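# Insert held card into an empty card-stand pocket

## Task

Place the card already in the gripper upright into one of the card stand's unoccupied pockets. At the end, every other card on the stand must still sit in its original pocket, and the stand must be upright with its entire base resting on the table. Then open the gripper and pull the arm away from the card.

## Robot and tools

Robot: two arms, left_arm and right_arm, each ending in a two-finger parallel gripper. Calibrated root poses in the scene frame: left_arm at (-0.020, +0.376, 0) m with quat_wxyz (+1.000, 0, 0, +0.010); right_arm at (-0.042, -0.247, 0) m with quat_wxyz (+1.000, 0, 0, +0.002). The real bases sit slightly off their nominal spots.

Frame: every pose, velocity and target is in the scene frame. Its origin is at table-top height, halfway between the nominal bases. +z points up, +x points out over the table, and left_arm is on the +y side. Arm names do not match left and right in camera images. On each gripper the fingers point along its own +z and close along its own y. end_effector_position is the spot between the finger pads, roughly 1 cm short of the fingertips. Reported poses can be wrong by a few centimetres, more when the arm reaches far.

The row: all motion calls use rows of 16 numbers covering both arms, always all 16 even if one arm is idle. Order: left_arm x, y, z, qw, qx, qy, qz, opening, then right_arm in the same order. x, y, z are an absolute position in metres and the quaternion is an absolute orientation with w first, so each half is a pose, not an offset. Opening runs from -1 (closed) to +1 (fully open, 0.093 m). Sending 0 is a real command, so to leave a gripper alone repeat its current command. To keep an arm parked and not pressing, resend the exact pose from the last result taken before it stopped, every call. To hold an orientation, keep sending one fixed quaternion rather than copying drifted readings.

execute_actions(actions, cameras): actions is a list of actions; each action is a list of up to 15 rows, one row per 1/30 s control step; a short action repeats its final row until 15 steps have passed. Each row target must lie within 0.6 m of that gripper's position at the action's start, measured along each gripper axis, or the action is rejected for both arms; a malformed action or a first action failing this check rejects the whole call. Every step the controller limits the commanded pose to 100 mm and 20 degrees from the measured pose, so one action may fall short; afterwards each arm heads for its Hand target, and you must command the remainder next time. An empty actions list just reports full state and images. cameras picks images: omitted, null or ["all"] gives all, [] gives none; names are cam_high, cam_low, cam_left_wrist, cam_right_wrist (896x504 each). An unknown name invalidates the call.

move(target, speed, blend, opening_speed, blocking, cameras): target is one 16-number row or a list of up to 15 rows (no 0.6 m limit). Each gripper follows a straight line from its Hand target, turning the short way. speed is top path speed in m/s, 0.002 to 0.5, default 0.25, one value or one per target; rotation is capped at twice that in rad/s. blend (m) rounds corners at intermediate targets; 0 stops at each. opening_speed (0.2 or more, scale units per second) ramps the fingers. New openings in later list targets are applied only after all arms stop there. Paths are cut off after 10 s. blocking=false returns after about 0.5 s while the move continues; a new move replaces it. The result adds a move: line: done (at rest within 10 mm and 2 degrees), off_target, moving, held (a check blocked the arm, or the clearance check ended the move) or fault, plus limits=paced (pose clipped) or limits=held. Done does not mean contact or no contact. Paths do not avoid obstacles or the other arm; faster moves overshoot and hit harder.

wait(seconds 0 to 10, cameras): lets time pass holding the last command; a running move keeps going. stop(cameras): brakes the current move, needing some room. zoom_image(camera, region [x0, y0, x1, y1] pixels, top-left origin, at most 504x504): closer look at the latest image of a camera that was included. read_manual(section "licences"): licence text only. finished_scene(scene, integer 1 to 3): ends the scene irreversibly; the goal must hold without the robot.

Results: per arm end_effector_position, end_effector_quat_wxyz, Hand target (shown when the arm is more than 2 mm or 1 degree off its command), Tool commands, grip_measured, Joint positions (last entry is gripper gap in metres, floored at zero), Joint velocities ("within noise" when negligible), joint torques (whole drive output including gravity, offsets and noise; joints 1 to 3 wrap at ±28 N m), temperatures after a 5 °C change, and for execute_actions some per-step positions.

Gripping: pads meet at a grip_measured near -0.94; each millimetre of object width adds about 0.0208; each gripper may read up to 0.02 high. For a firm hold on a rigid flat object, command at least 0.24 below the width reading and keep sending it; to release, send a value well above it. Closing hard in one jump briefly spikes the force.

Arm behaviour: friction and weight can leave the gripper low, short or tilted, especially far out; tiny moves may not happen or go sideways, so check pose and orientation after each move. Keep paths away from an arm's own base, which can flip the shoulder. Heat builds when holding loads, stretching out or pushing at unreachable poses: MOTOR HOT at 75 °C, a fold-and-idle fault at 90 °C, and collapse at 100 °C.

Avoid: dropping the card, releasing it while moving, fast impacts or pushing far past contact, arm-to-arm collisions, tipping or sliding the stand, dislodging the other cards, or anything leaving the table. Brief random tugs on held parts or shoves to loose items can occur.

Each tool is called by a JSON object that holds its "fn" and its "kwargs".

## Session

{"fn": "execute_actions", "kwargs": {"actions": []}}

Scene clock: 0.00 s.
left_arm: end_effector_position=(+0.3831, +0.5105, +0.2031) grip_measured=-0.987 end_effector_quat_wxyz=(+0.194, +0.312, +0.831, +0.418) | right_arm: end_effector_position=(+0.2777, -0.3417, +0.4538) grip_measured=+1.000 end_effector_quat_wxyz=(+0.760, +0.092, +0.602, -0.226)
Joint positions: left_arm=[0.102 1.499 1.15 -0.377 -0.521 1.08 0] | right_arm=[-0.147 0.919 0.948 0.243 0.288 -0.215 0.093]
Joint velocities: within noise
Joint torques (N m): no reading
Heat: left arm: 33 °C; right arm: 37 °C.
Hand target: left_arm +0.3821, +0.5102, +0.2036; +0.191, +0.314, +0.831, +0.417 | right_arm +0.2758, -0.3414, +0.4589; +0.764, +0.093, +0.597, -0.226
Tool commands: left_gripper/opening=-1.0 right_gripper/opening=+1.0

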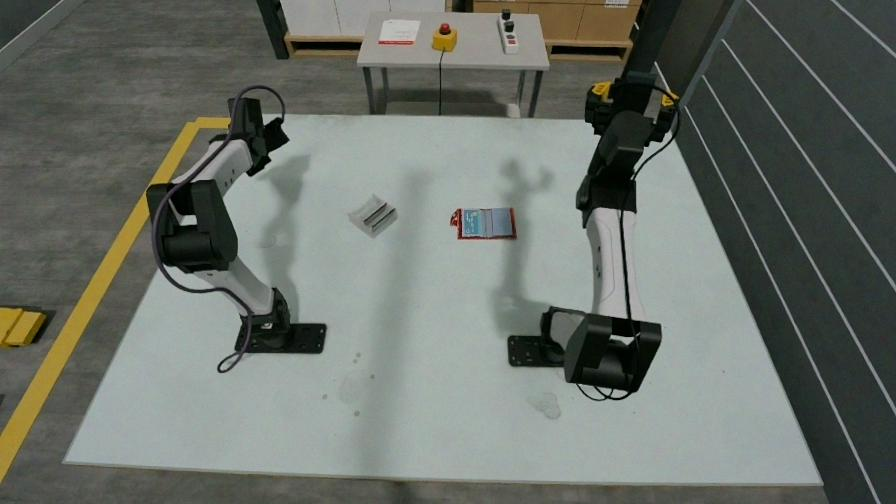

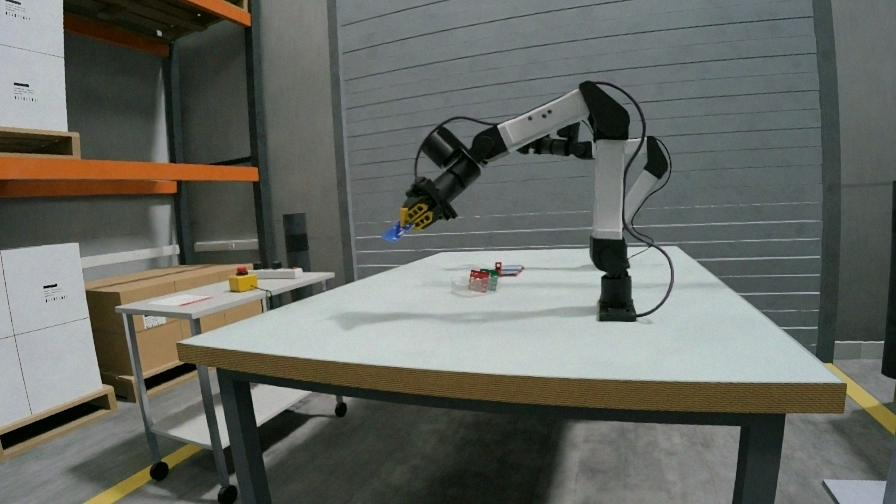

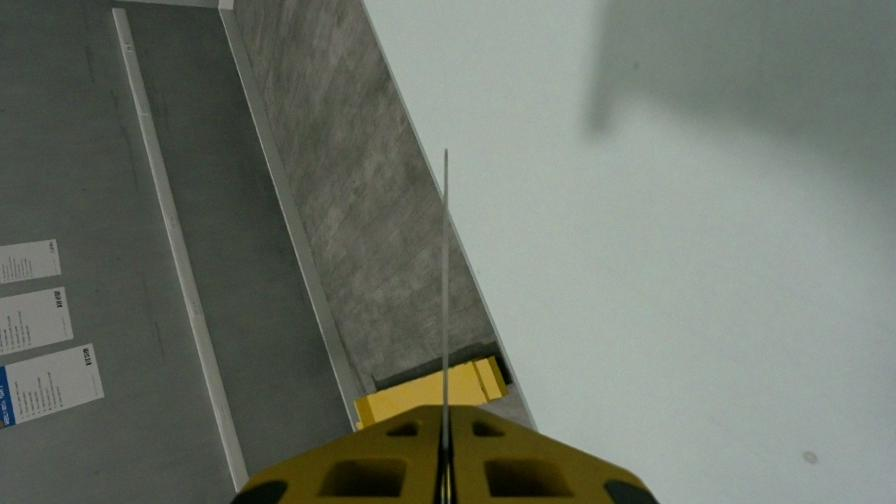

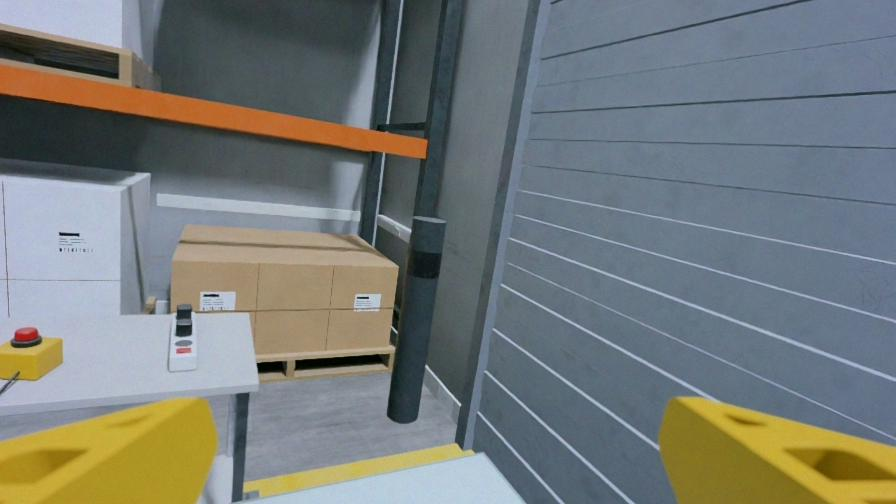

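{"fn": "zoom_image", "kwargs": {"camera": "cam_high", "region": [330, 180, 420, 250]}}

{"fn": "zoom_image", "kwargs": {"camera": "cam_low", "region": [430, 250, 530, 310]}}

{"fn": "zoom_image", "kwargs": {"camera": "cam_low", "region": [360, 170, 460, 260]}}

Scaled by 5.600 from the camera's 896x504 image, which has a finer 1280x720 frame.

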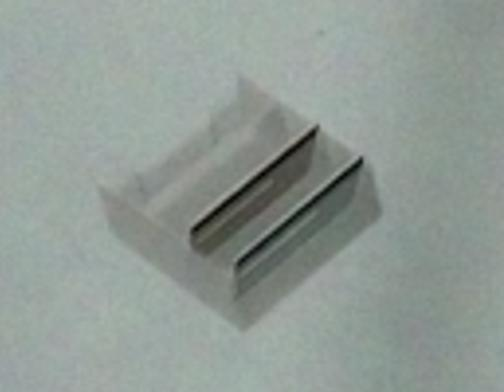

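Scaled by 5.040 from the camera's 896x504 image, which has a finer 1280x720 frame.

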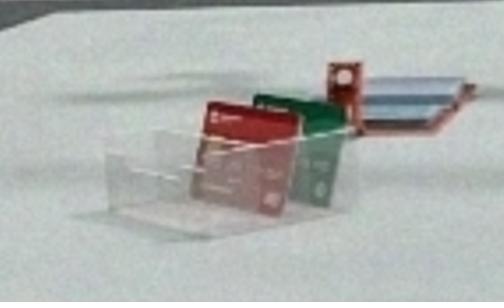

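Scaled by 5.040 from the camera's 896x504 image, which has a finer 1280x720 frame.

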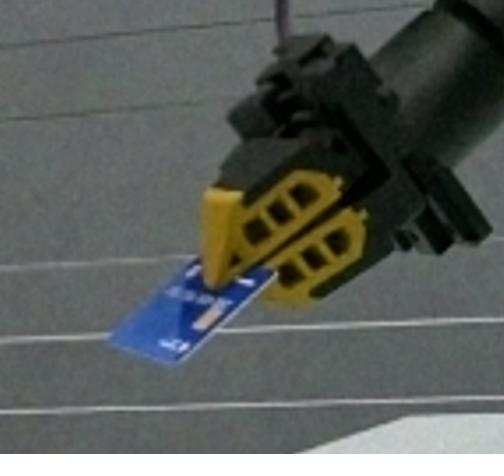

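{"fn": "move", "kwargs": {"target": [0.31, 0.26, 0.33, 0.259, 0, 0.966, 0, -1, 0.33, 0.0, 0.30, 0.5, -0.5, 0.5, 0.5, 1], "speed": 0.25}}

{"fn": "zoom_image", "kwargs": {"camera": "cam_right_wrist", "region": [300, 30, 550, 240]}}

{"fn": "zoom_image", "kwargs": {"camera": "cam_left_wrist", "region": [350, 200, 750, 504]}}

Scene clock: 19.60 s.
left_arm: end_effector_position=(+0.3109, +0.2631, +0.3348) grip_measured=-0.987 end_effector_quat_wxyz=(+0.273, +0.002, +0.962, +0.002) | right_arm: end_effector_position=(+0.3275, -0.0024, +0.2921) grip_measured=+1.000 end_effector_quat_wxyz=(+0.494, -0.492, +0.512, +0.501)
Joint positions: left_arm=[-0.459 1.653 2.131 -1.54 -0.228 -0.375 0] | right_arm=[0.202 1.728 1.176 0.507 -1.352 -0.017 0.093]
Joint torques (N m): left_arm=[0.02 -3.64 7.23 1.37 0.07 -0.06] | right_arm=[0.13 -7.08 8.69 2.06 -0.13 -0.05]
Hand target: left_arm +0.3099, +0.2600, +0.3301; +0.260, +0.000, +0.966, +0.000 | right_arm +0.3297, -0.0001, +0.2998; +0.500, -0.500, +0.501, +0.499
Off the commanded pose: left_arm 0.006 m, 2 deg | right_arm 0.009 m, 2 deg.
move: done

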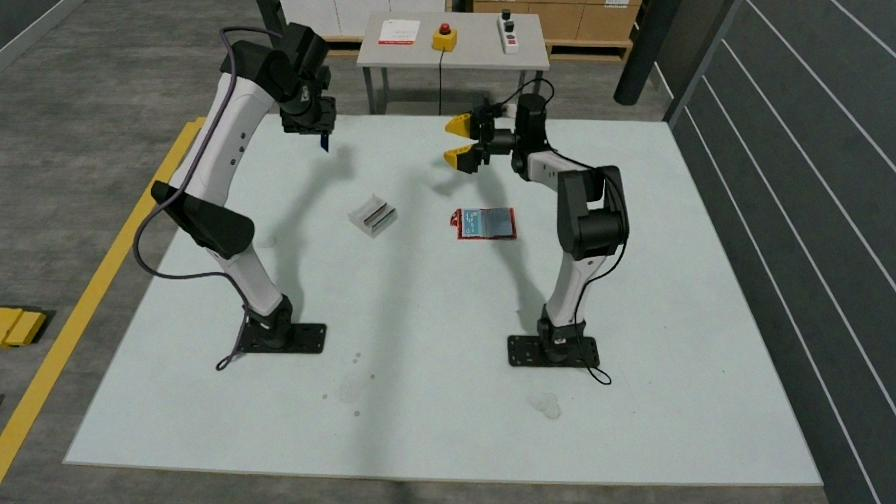

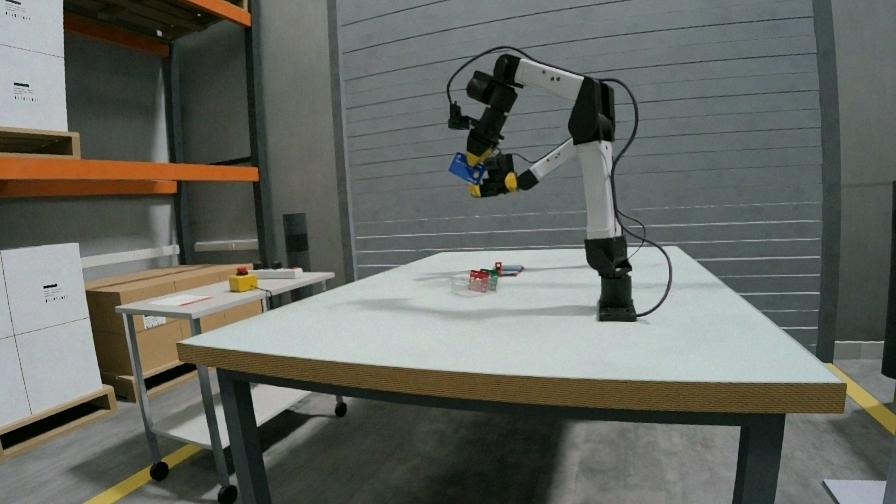

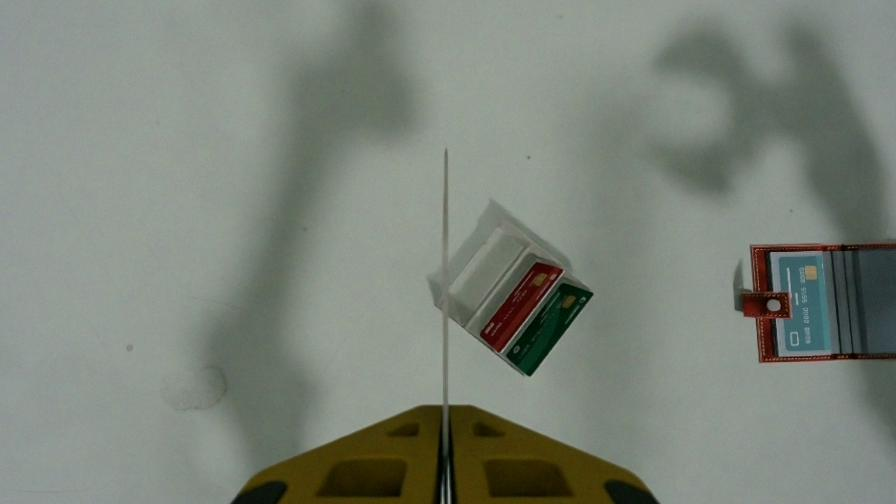

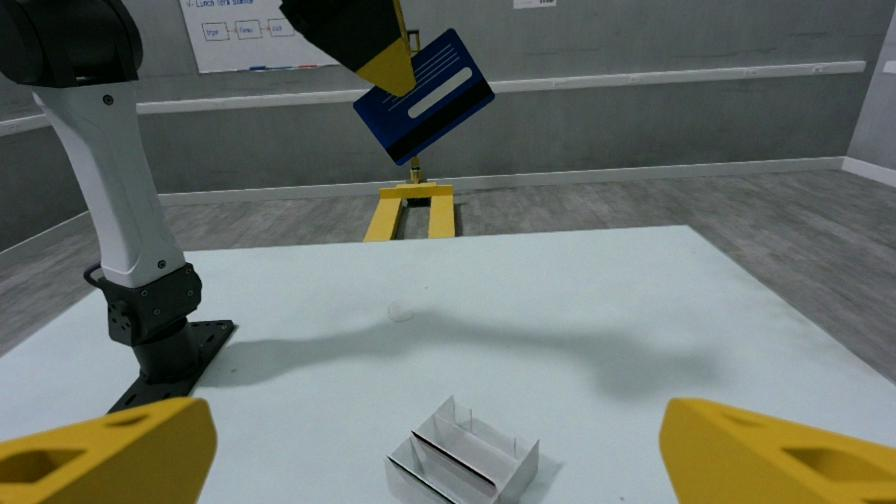

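Scaled by 2.016 from the camera's 896x504 image, which has a finer 1280x720 frame.

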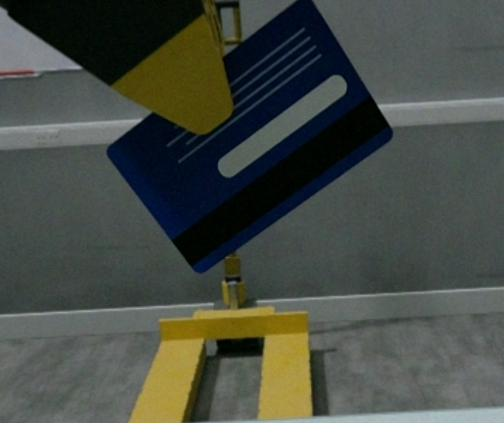

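Scaled by 1.260 from the camera's 896x504 image, which has a finer 1280x720 frame.

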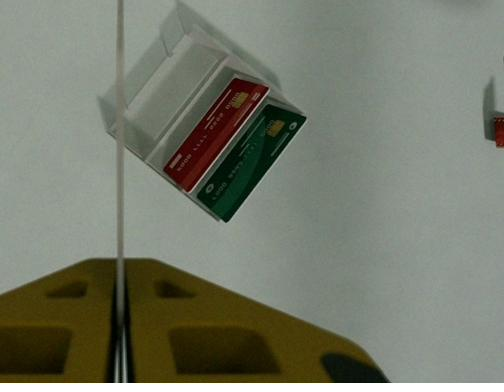

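{"fn": "move", "kwargs": {"target": [0.360, 0.234, 0.155, 0.0475, -0.3086, -0.95, -0.0155, -1, 0.33, 0.0, 0.30, 0.5, -0.5, 0.5, 0.5, 1], "speed": 0.2}}

{"fn": "zoom_image", "kwargs": {"camera": "cam_left_wrist", "region": [250, 60, 700, 504]}}

{"fn": "zoom_image", "kwargs": {"camera": "cam_right_wrist", "region": [330, 230, 600, 504]}}

{"fn": "zoom_image", "kwargs": {"camera": "cam_low", "region": [420, 210, 530, 310]}}

Scene clock: 49.23 s.
left_arm: end_effector_position=(+0.3599, +0.2343, +0.1594) grip_measured=-0.987 end_effector_quat_wxyz=(+0.013, +0.303, +0.953, +0.016) | right_arm: end_effector_position=(+0.3273, -0.0024, +0.2926) grip_measured=+1.000 end_effector_quat_wxyz=(+0.494, -0.493, +0.512, +0.501)
Joint positions: left_arm=[-0.392 2.107 2.112 -1.551 -0.033 0.245 0] | right_arm=[0.202 1.728 1.176 0.511 -1.353 -0.014 0.093]
Joint torques (N m): left_arm=[0.55 -7.46 7.84 0.4 0.19 0.22] | right_arm=[0.14 -7.04 8.65 2.09 -0.13 -0.04]
Hand target: left_arm +0.3598, +0.2342, +0.1546; +0.002, +0.309, +0.951, +0.013 | right_arm +0.3297, -0.0001, +0.2999; +0.500, -0.500, +0.500, +0.500
Off the commanded pose: left_arm 0.004 m, 7 deg | right_arm 0.008 m, 2 deg.
joint sent to its limit (left arm) — joint 4 (wrist pitch), lower limit. The joint targets are off in orientation, not in position.
move: off_target (left_arm)

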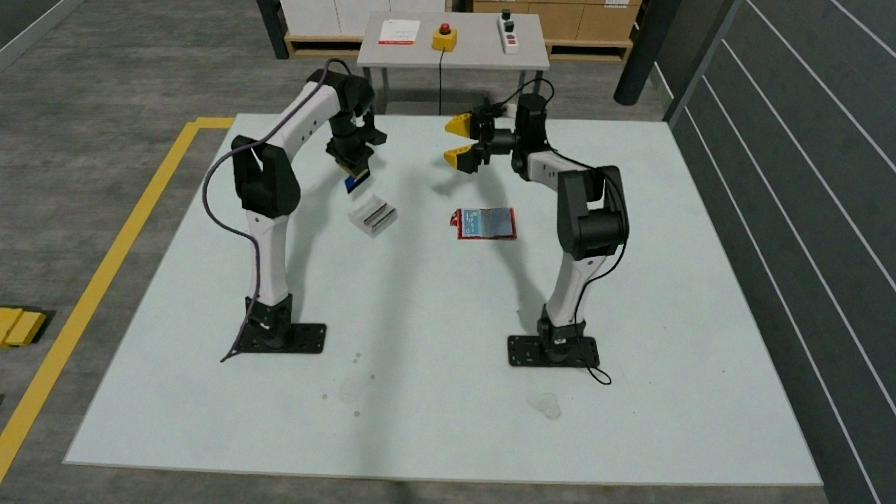

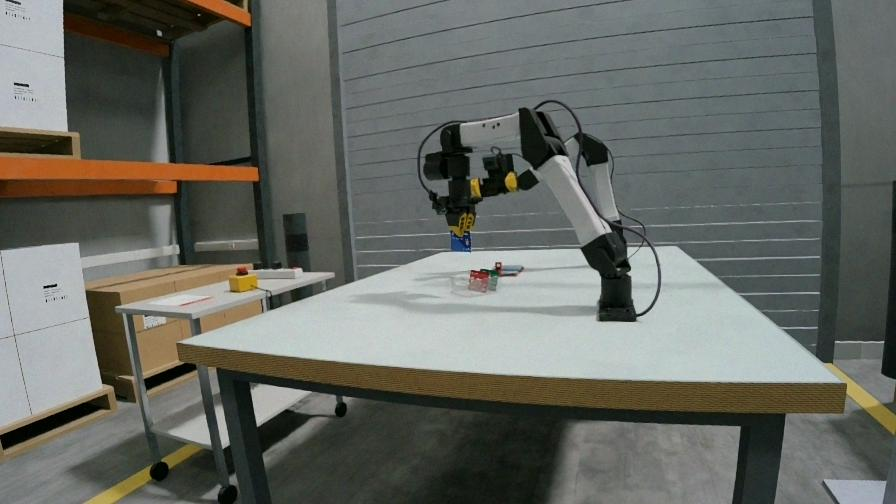

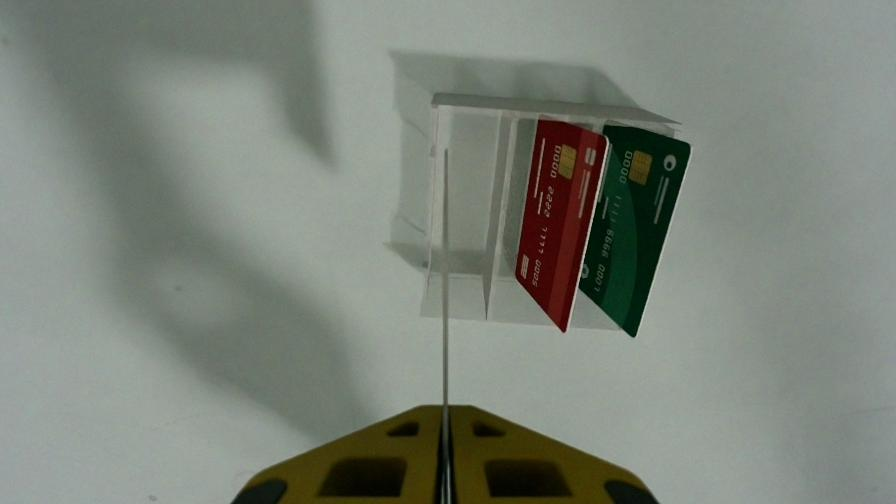

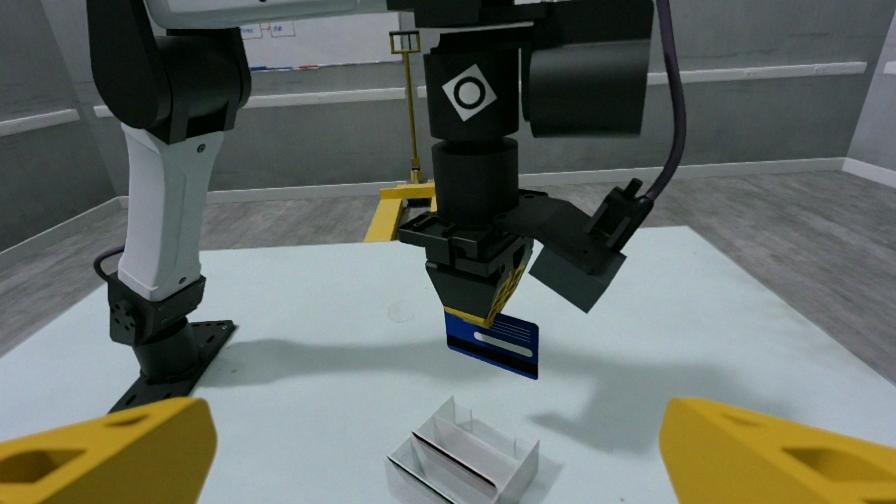

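Scaled by 1.120 from the camera's 896x504 image, which has a finer 1280x720 frame.

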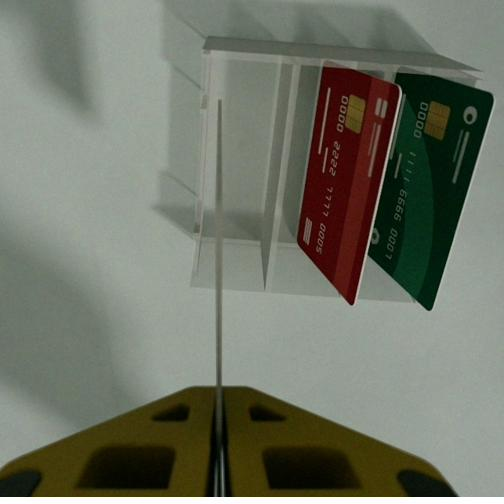

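Scaled by 1.839 from the camera's 896x504 image, which has a finer 1280x720 frame.

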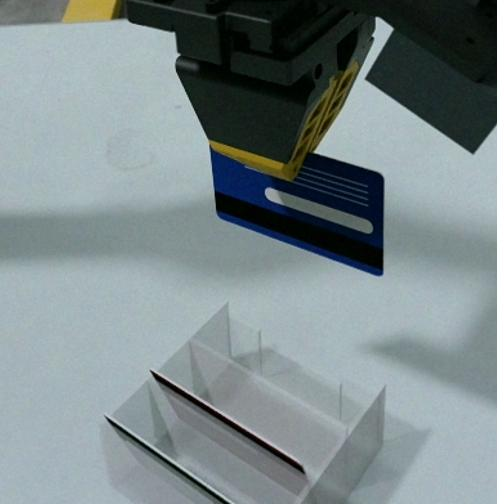

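Scaled by 4.582 from the camera's 896x504 image, which has a finer 1280x720 frame.

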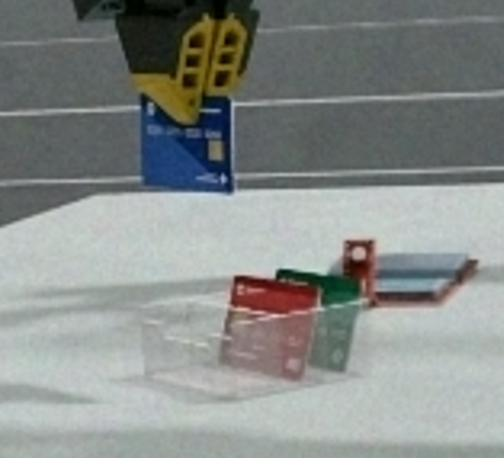

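{"fn": "move", "kwargs": {"target": [0.3535, 0.230, 0.108, -0.0467, 0.344, 0.9376, 0.0171, -1, 0.33, 0.0, 0.30, 0.5, -0.5, 0.5, 0.5, 1], "speed": 0.12}}

{"fn": "zoom_image", "kwargs": {"camera": "cam_left_wrist", "region": [250, 60, 700, 504]}}

{"fn": "zoom_image", "kwargs": {"camera": "cam_right_wrist", "region": [330, 230, 600, 504]}}

{"fn": "zoom_image", "kwargs": {"camera": "cam_low", "region": [420, 210, 530, 310]}}

Scene clock: 91.97 s.
left_arm: end_effector_position=(+0.3529, +0.2331, +0.1190) grip_measured=-0.987 end_effector_quat_wxyz=(-0.037, +0.334, +0.942, +0.018) | right_arm: end_effector_position=(+0.3273, -0.0024, +0.2927) grip_measured=+1.000 end_effector_quat_wxyz=(+0.495, -0.493, +0.511, +0.501)
Joint positions: left_arm=[-0.401 2.162 2.033 -1.518 -0.033 0.3 0] | right_arm=[0.202 1.728 1.176 0.512 -1.353 -0.013 0.093]
Joint torques (N m): left_arm=[-0.16 -7.72 5.71 0.4 0.14 0.22] | right_arm=[0.16 -7.01 8.65 2.08 -0.13 -0.03]
Heat: left arm: 38 °C; right arm: 42 °C.
Hand target: left_arm +0.3533, +0.2302, +0.1081; -0.047, +0.344, +0.938, +0.017 | right_arm +0.3297, -0.0001, +0.2998; +0.500, -0.500, +0.500, +0.500
Off the commanded pose: left_arm 0.011 m, 2 deg | right_arm 0.008 m, 2 deg.
move: off_target (left_arm)

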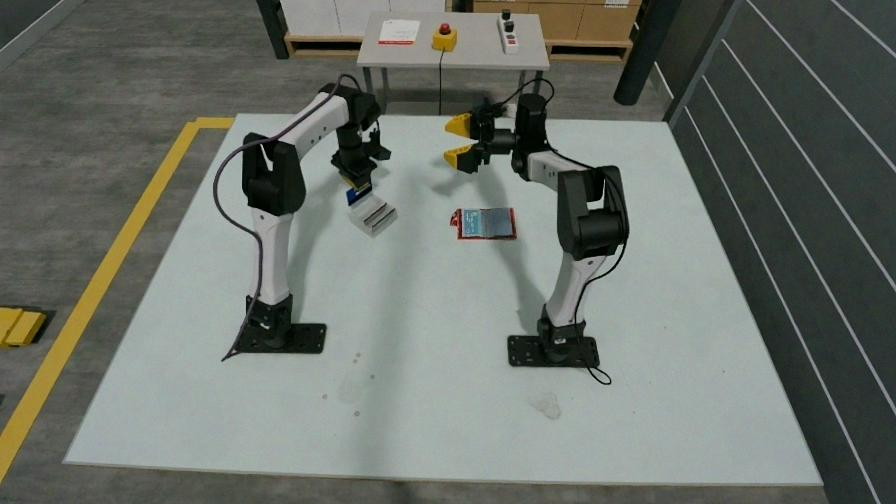

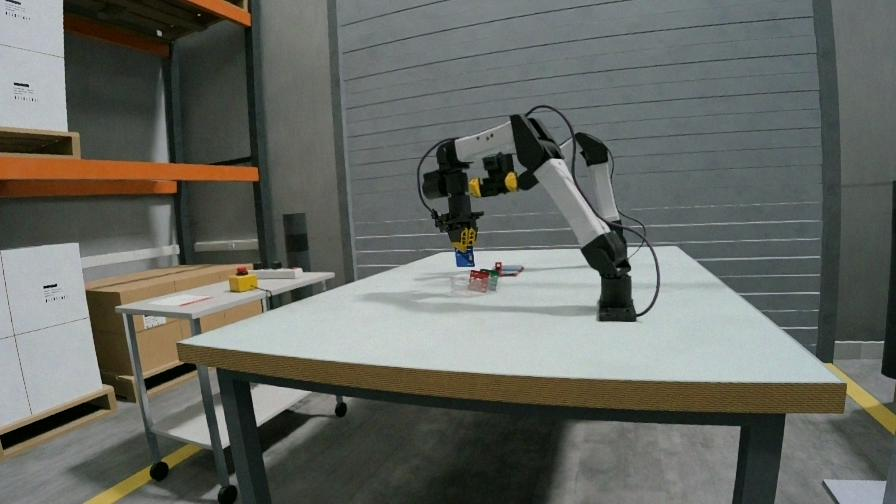

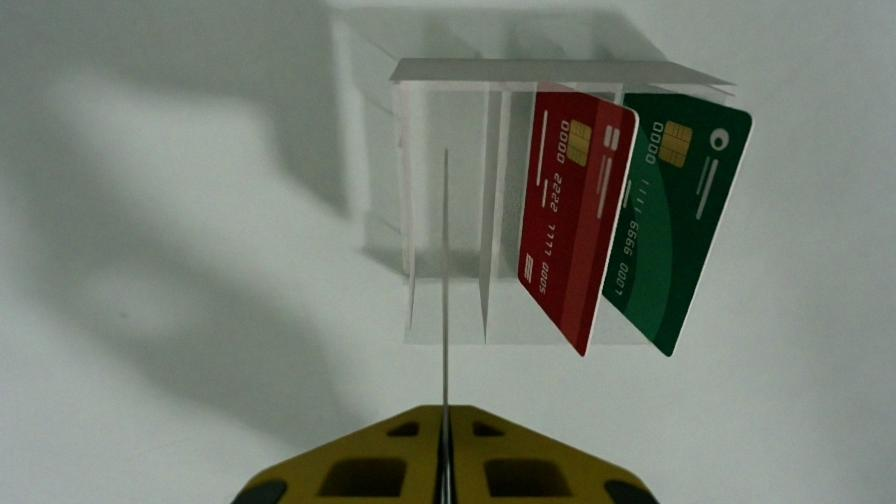

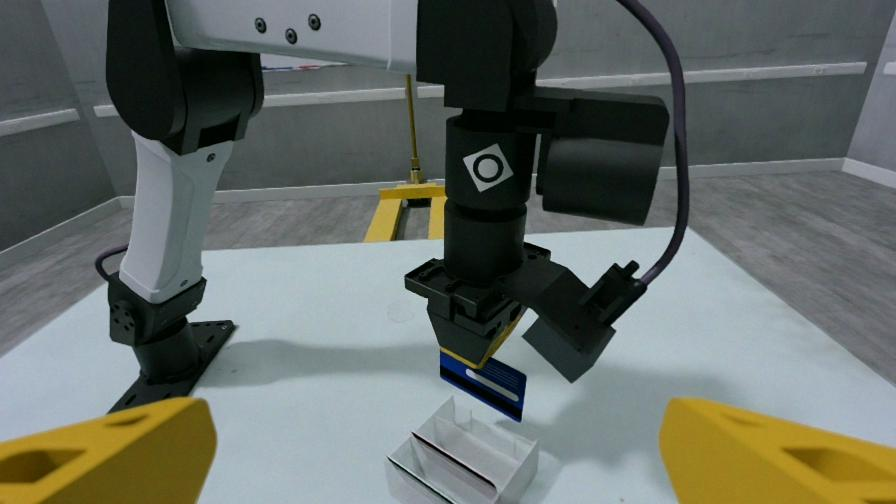

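Scaled by 1.120 from the camera's 896x504 image, which has a finer 1280x720 frame.

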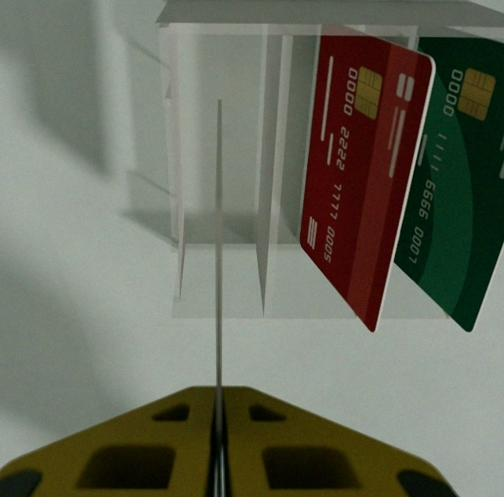

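Scaled by 1.839 from the camera's 896x504 image, which has a finer 1280x720 frame.

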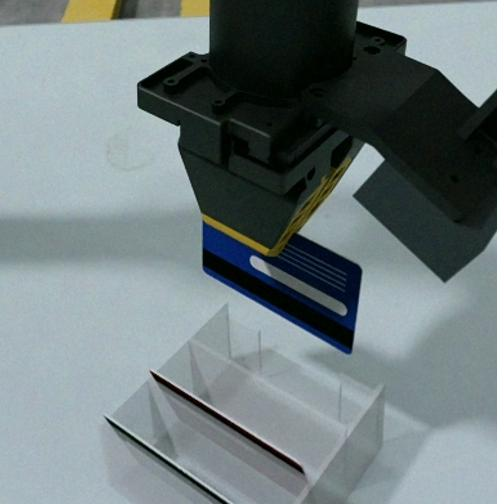

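Scaled by 4.582 from the camera's 896x504 image, which has a finer 1280x720 frame.

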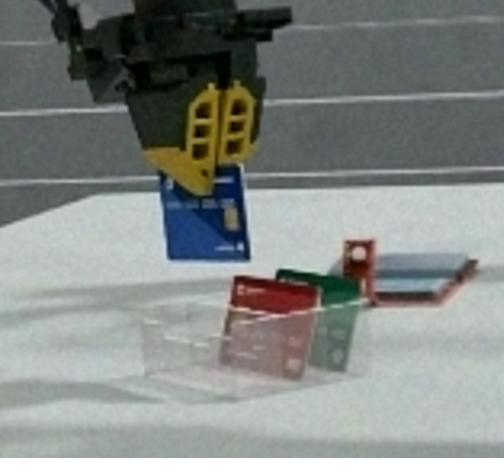

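{"fn": "zoom_image", "kwargs": {"camera": "cam_low", "region": [445, 240, 505, 300]}}

{"fn": "zoom_image", "kwargs": {"camera": "cam_right_wrist", "region": [380, 330, 560, 504]}}

Scaled by 8.400 from the camera's 896x504 image, which has a finer 1280x720 frame.

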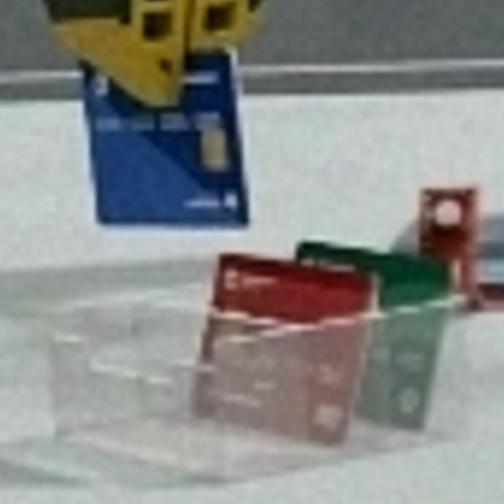

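Scaled by 2.800 from the camera's 896x504 image, which has a finer 1280x720 frame.

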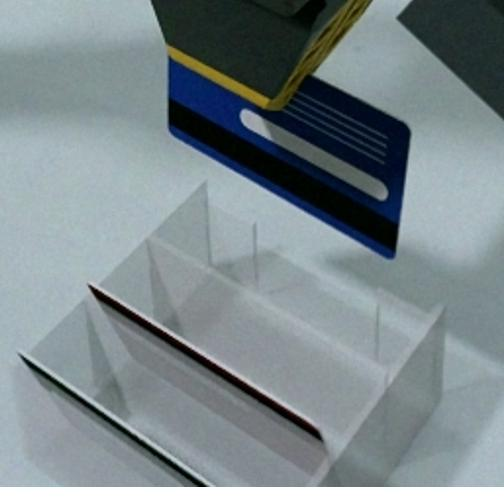

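{"fn": "move", "kwargs": {"target": [0.357, 0.2246, 0.092, -0.0287, 0.3361, 0.9413, 0.0103, -1, 0.33, 0.0, 0.30, 0.5, -0.5, 0.5, 0.5, 1], "speed": 0.1}}

{"fn": "zoom_image", "kwargs": {"camera": "cam_left_wrist", "region": [350, 40, 600, 430]}}

{"fn": "zoom_image", "kwargs": {"camera": "cam_right_wrist", "region": [380, 330, 560, 504]}}

{"fn": "zoom_image", "kwargs": {"camera": "cam_low", "region": [445, 240, 505, 300]}}

Scene clock: 149.90 s.
left_arm: end_effector_position=(+0.3583, +0.2289, +0.0967) grip_measured=-0.987 end_effector_quat_wxyz=(-0.027, +0.336, +0.941, +0.015) | right_arm: end_effector_position=(+0.3274, -0.0024, +0.2928) grip_measured=+1.000 end_effector_quat_wxyz=(+0.495, -0.493, +0.511, +0.501)
Joint positions: left_arm=[-0.403 2.162 1.945 -1.409 -0.027 0.301 0] | right_arm=[0.202 1.728 1.176 0.513 -1.353 -0.013 0.093]
Joint torques (N m): left_arm=[-0.31 -9.25 5.49 0.49 0.2 0.02] | right_arm=[0.16 -7.02 8.64 2.07 -0.13 -0.03]
Hand target: left_arm +0.3569, +0.2246, +0.0920; -0.029, +0.336, +0.941, +0.010 | right_arm +0.3297, -0.0001, +0.2999; +0.500, -0.500, +0.500, +0.500
Off the commanded pose: left_arm 0.006 m, 1 deg | right_arm 0.008 m, 2 deg.
move: done

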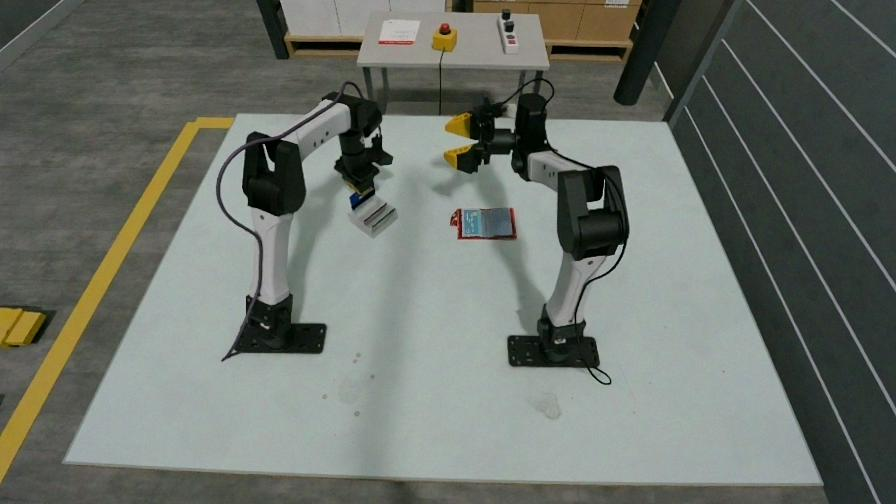

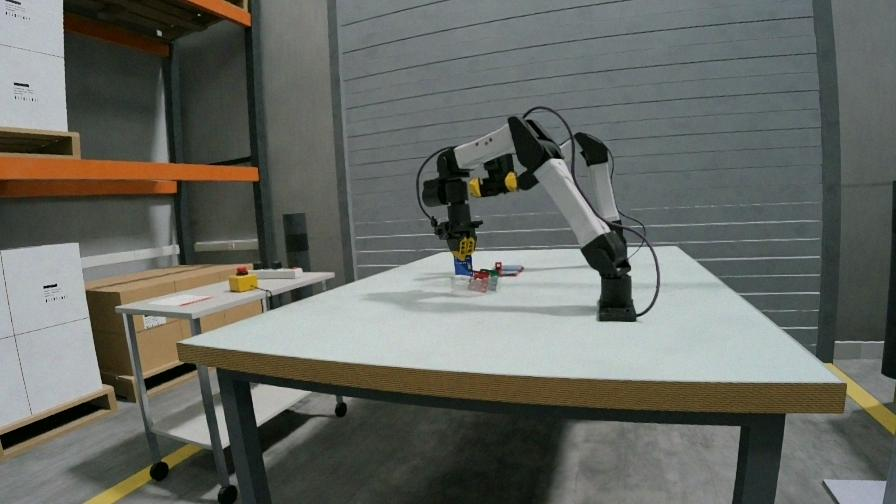

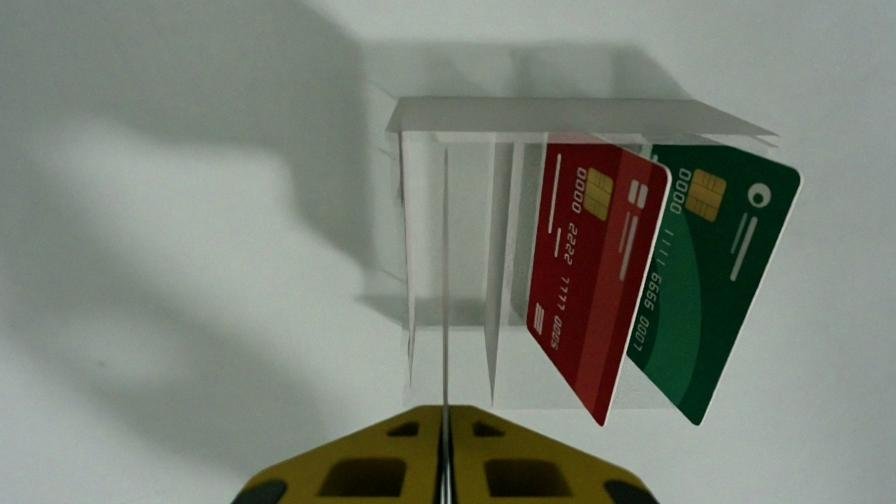

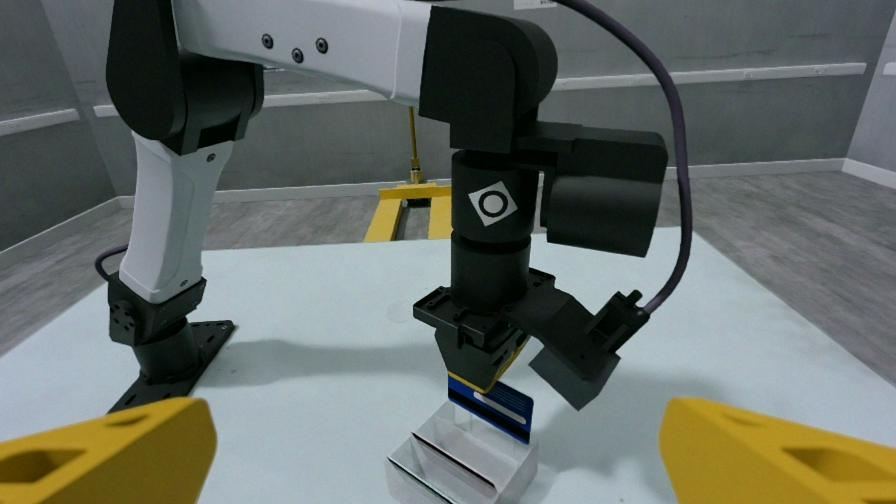

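Scaled by 1.292 from the camera's 896x504 image, which has a finer 1280x720 frame.

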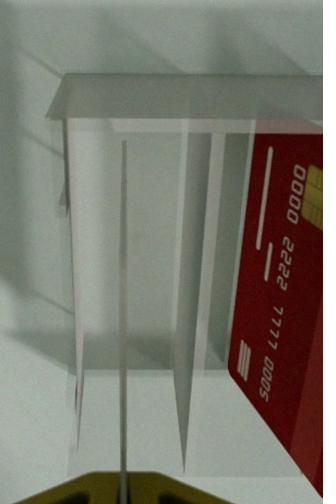

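Scaled by 2.800 from the camera's 896x504 image, which has a finer 1280x720 frame.

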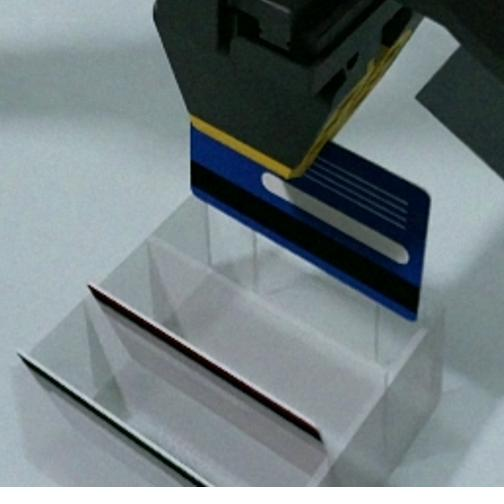

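Scaled by 8.400 from the camera's 896x504 image, which has a finer 1280x720 frame.

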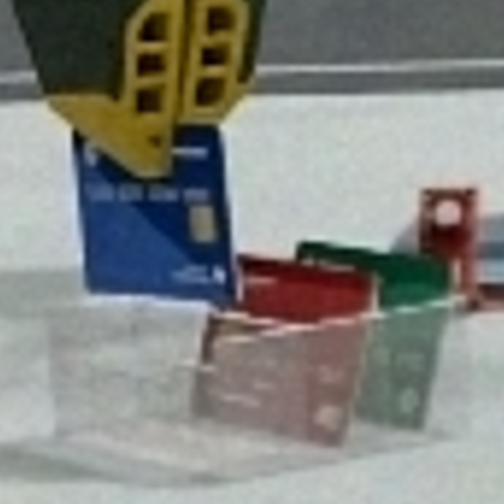

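{"fn": "zoom_image", "kwargs": {"camera": "cam_right_wrist", "region": [425, 370, 495, 440]}}

{"fn": "zoom_image", "kwargs": {"camera": "cam_right_wrist", "region": [490, 410, 560, 480]}}

{"fn": "zoom_image", "kwargs": {"camera": "cam_left_wrist", "region": [380, 80, 520, 220]}}

{"fn": "zoom_image", "kwargs": {"camera": "cam_left_wrist", "region": [380, 290, 520, 430]}}

Scaled by 7.200 from the camera's 896x504 image, which has a finer 1280x720 frame.

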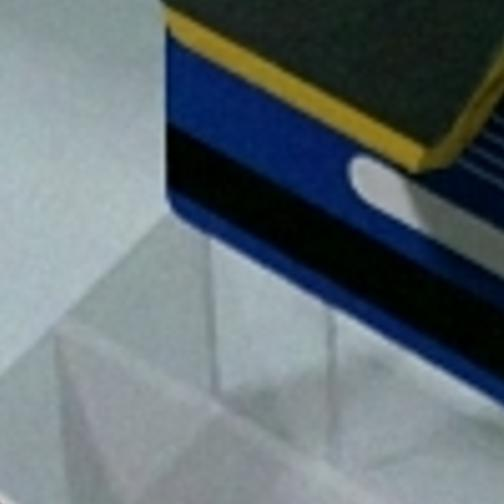

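Scaled by 7.200 from the camera's 896x504 image, which has a finer 1280x720 frame.

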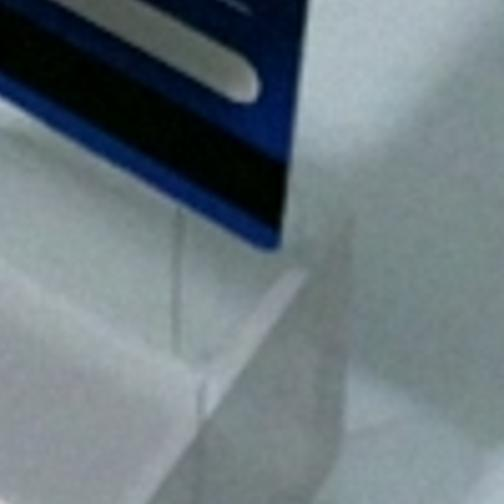

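Scaled by 3.600 from the camera's 896x504 image, which has a finer 1280x720 frame.

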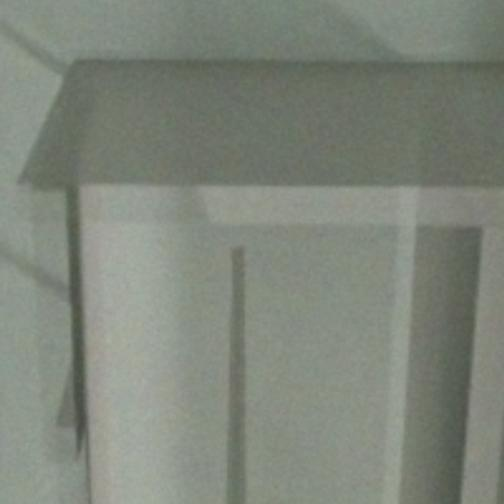

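Scaled by 3.600 from the camera's 896x504 image, which has a finer 1280x720 frame.

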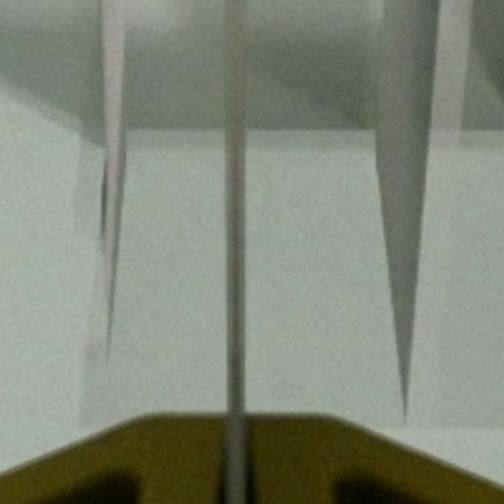

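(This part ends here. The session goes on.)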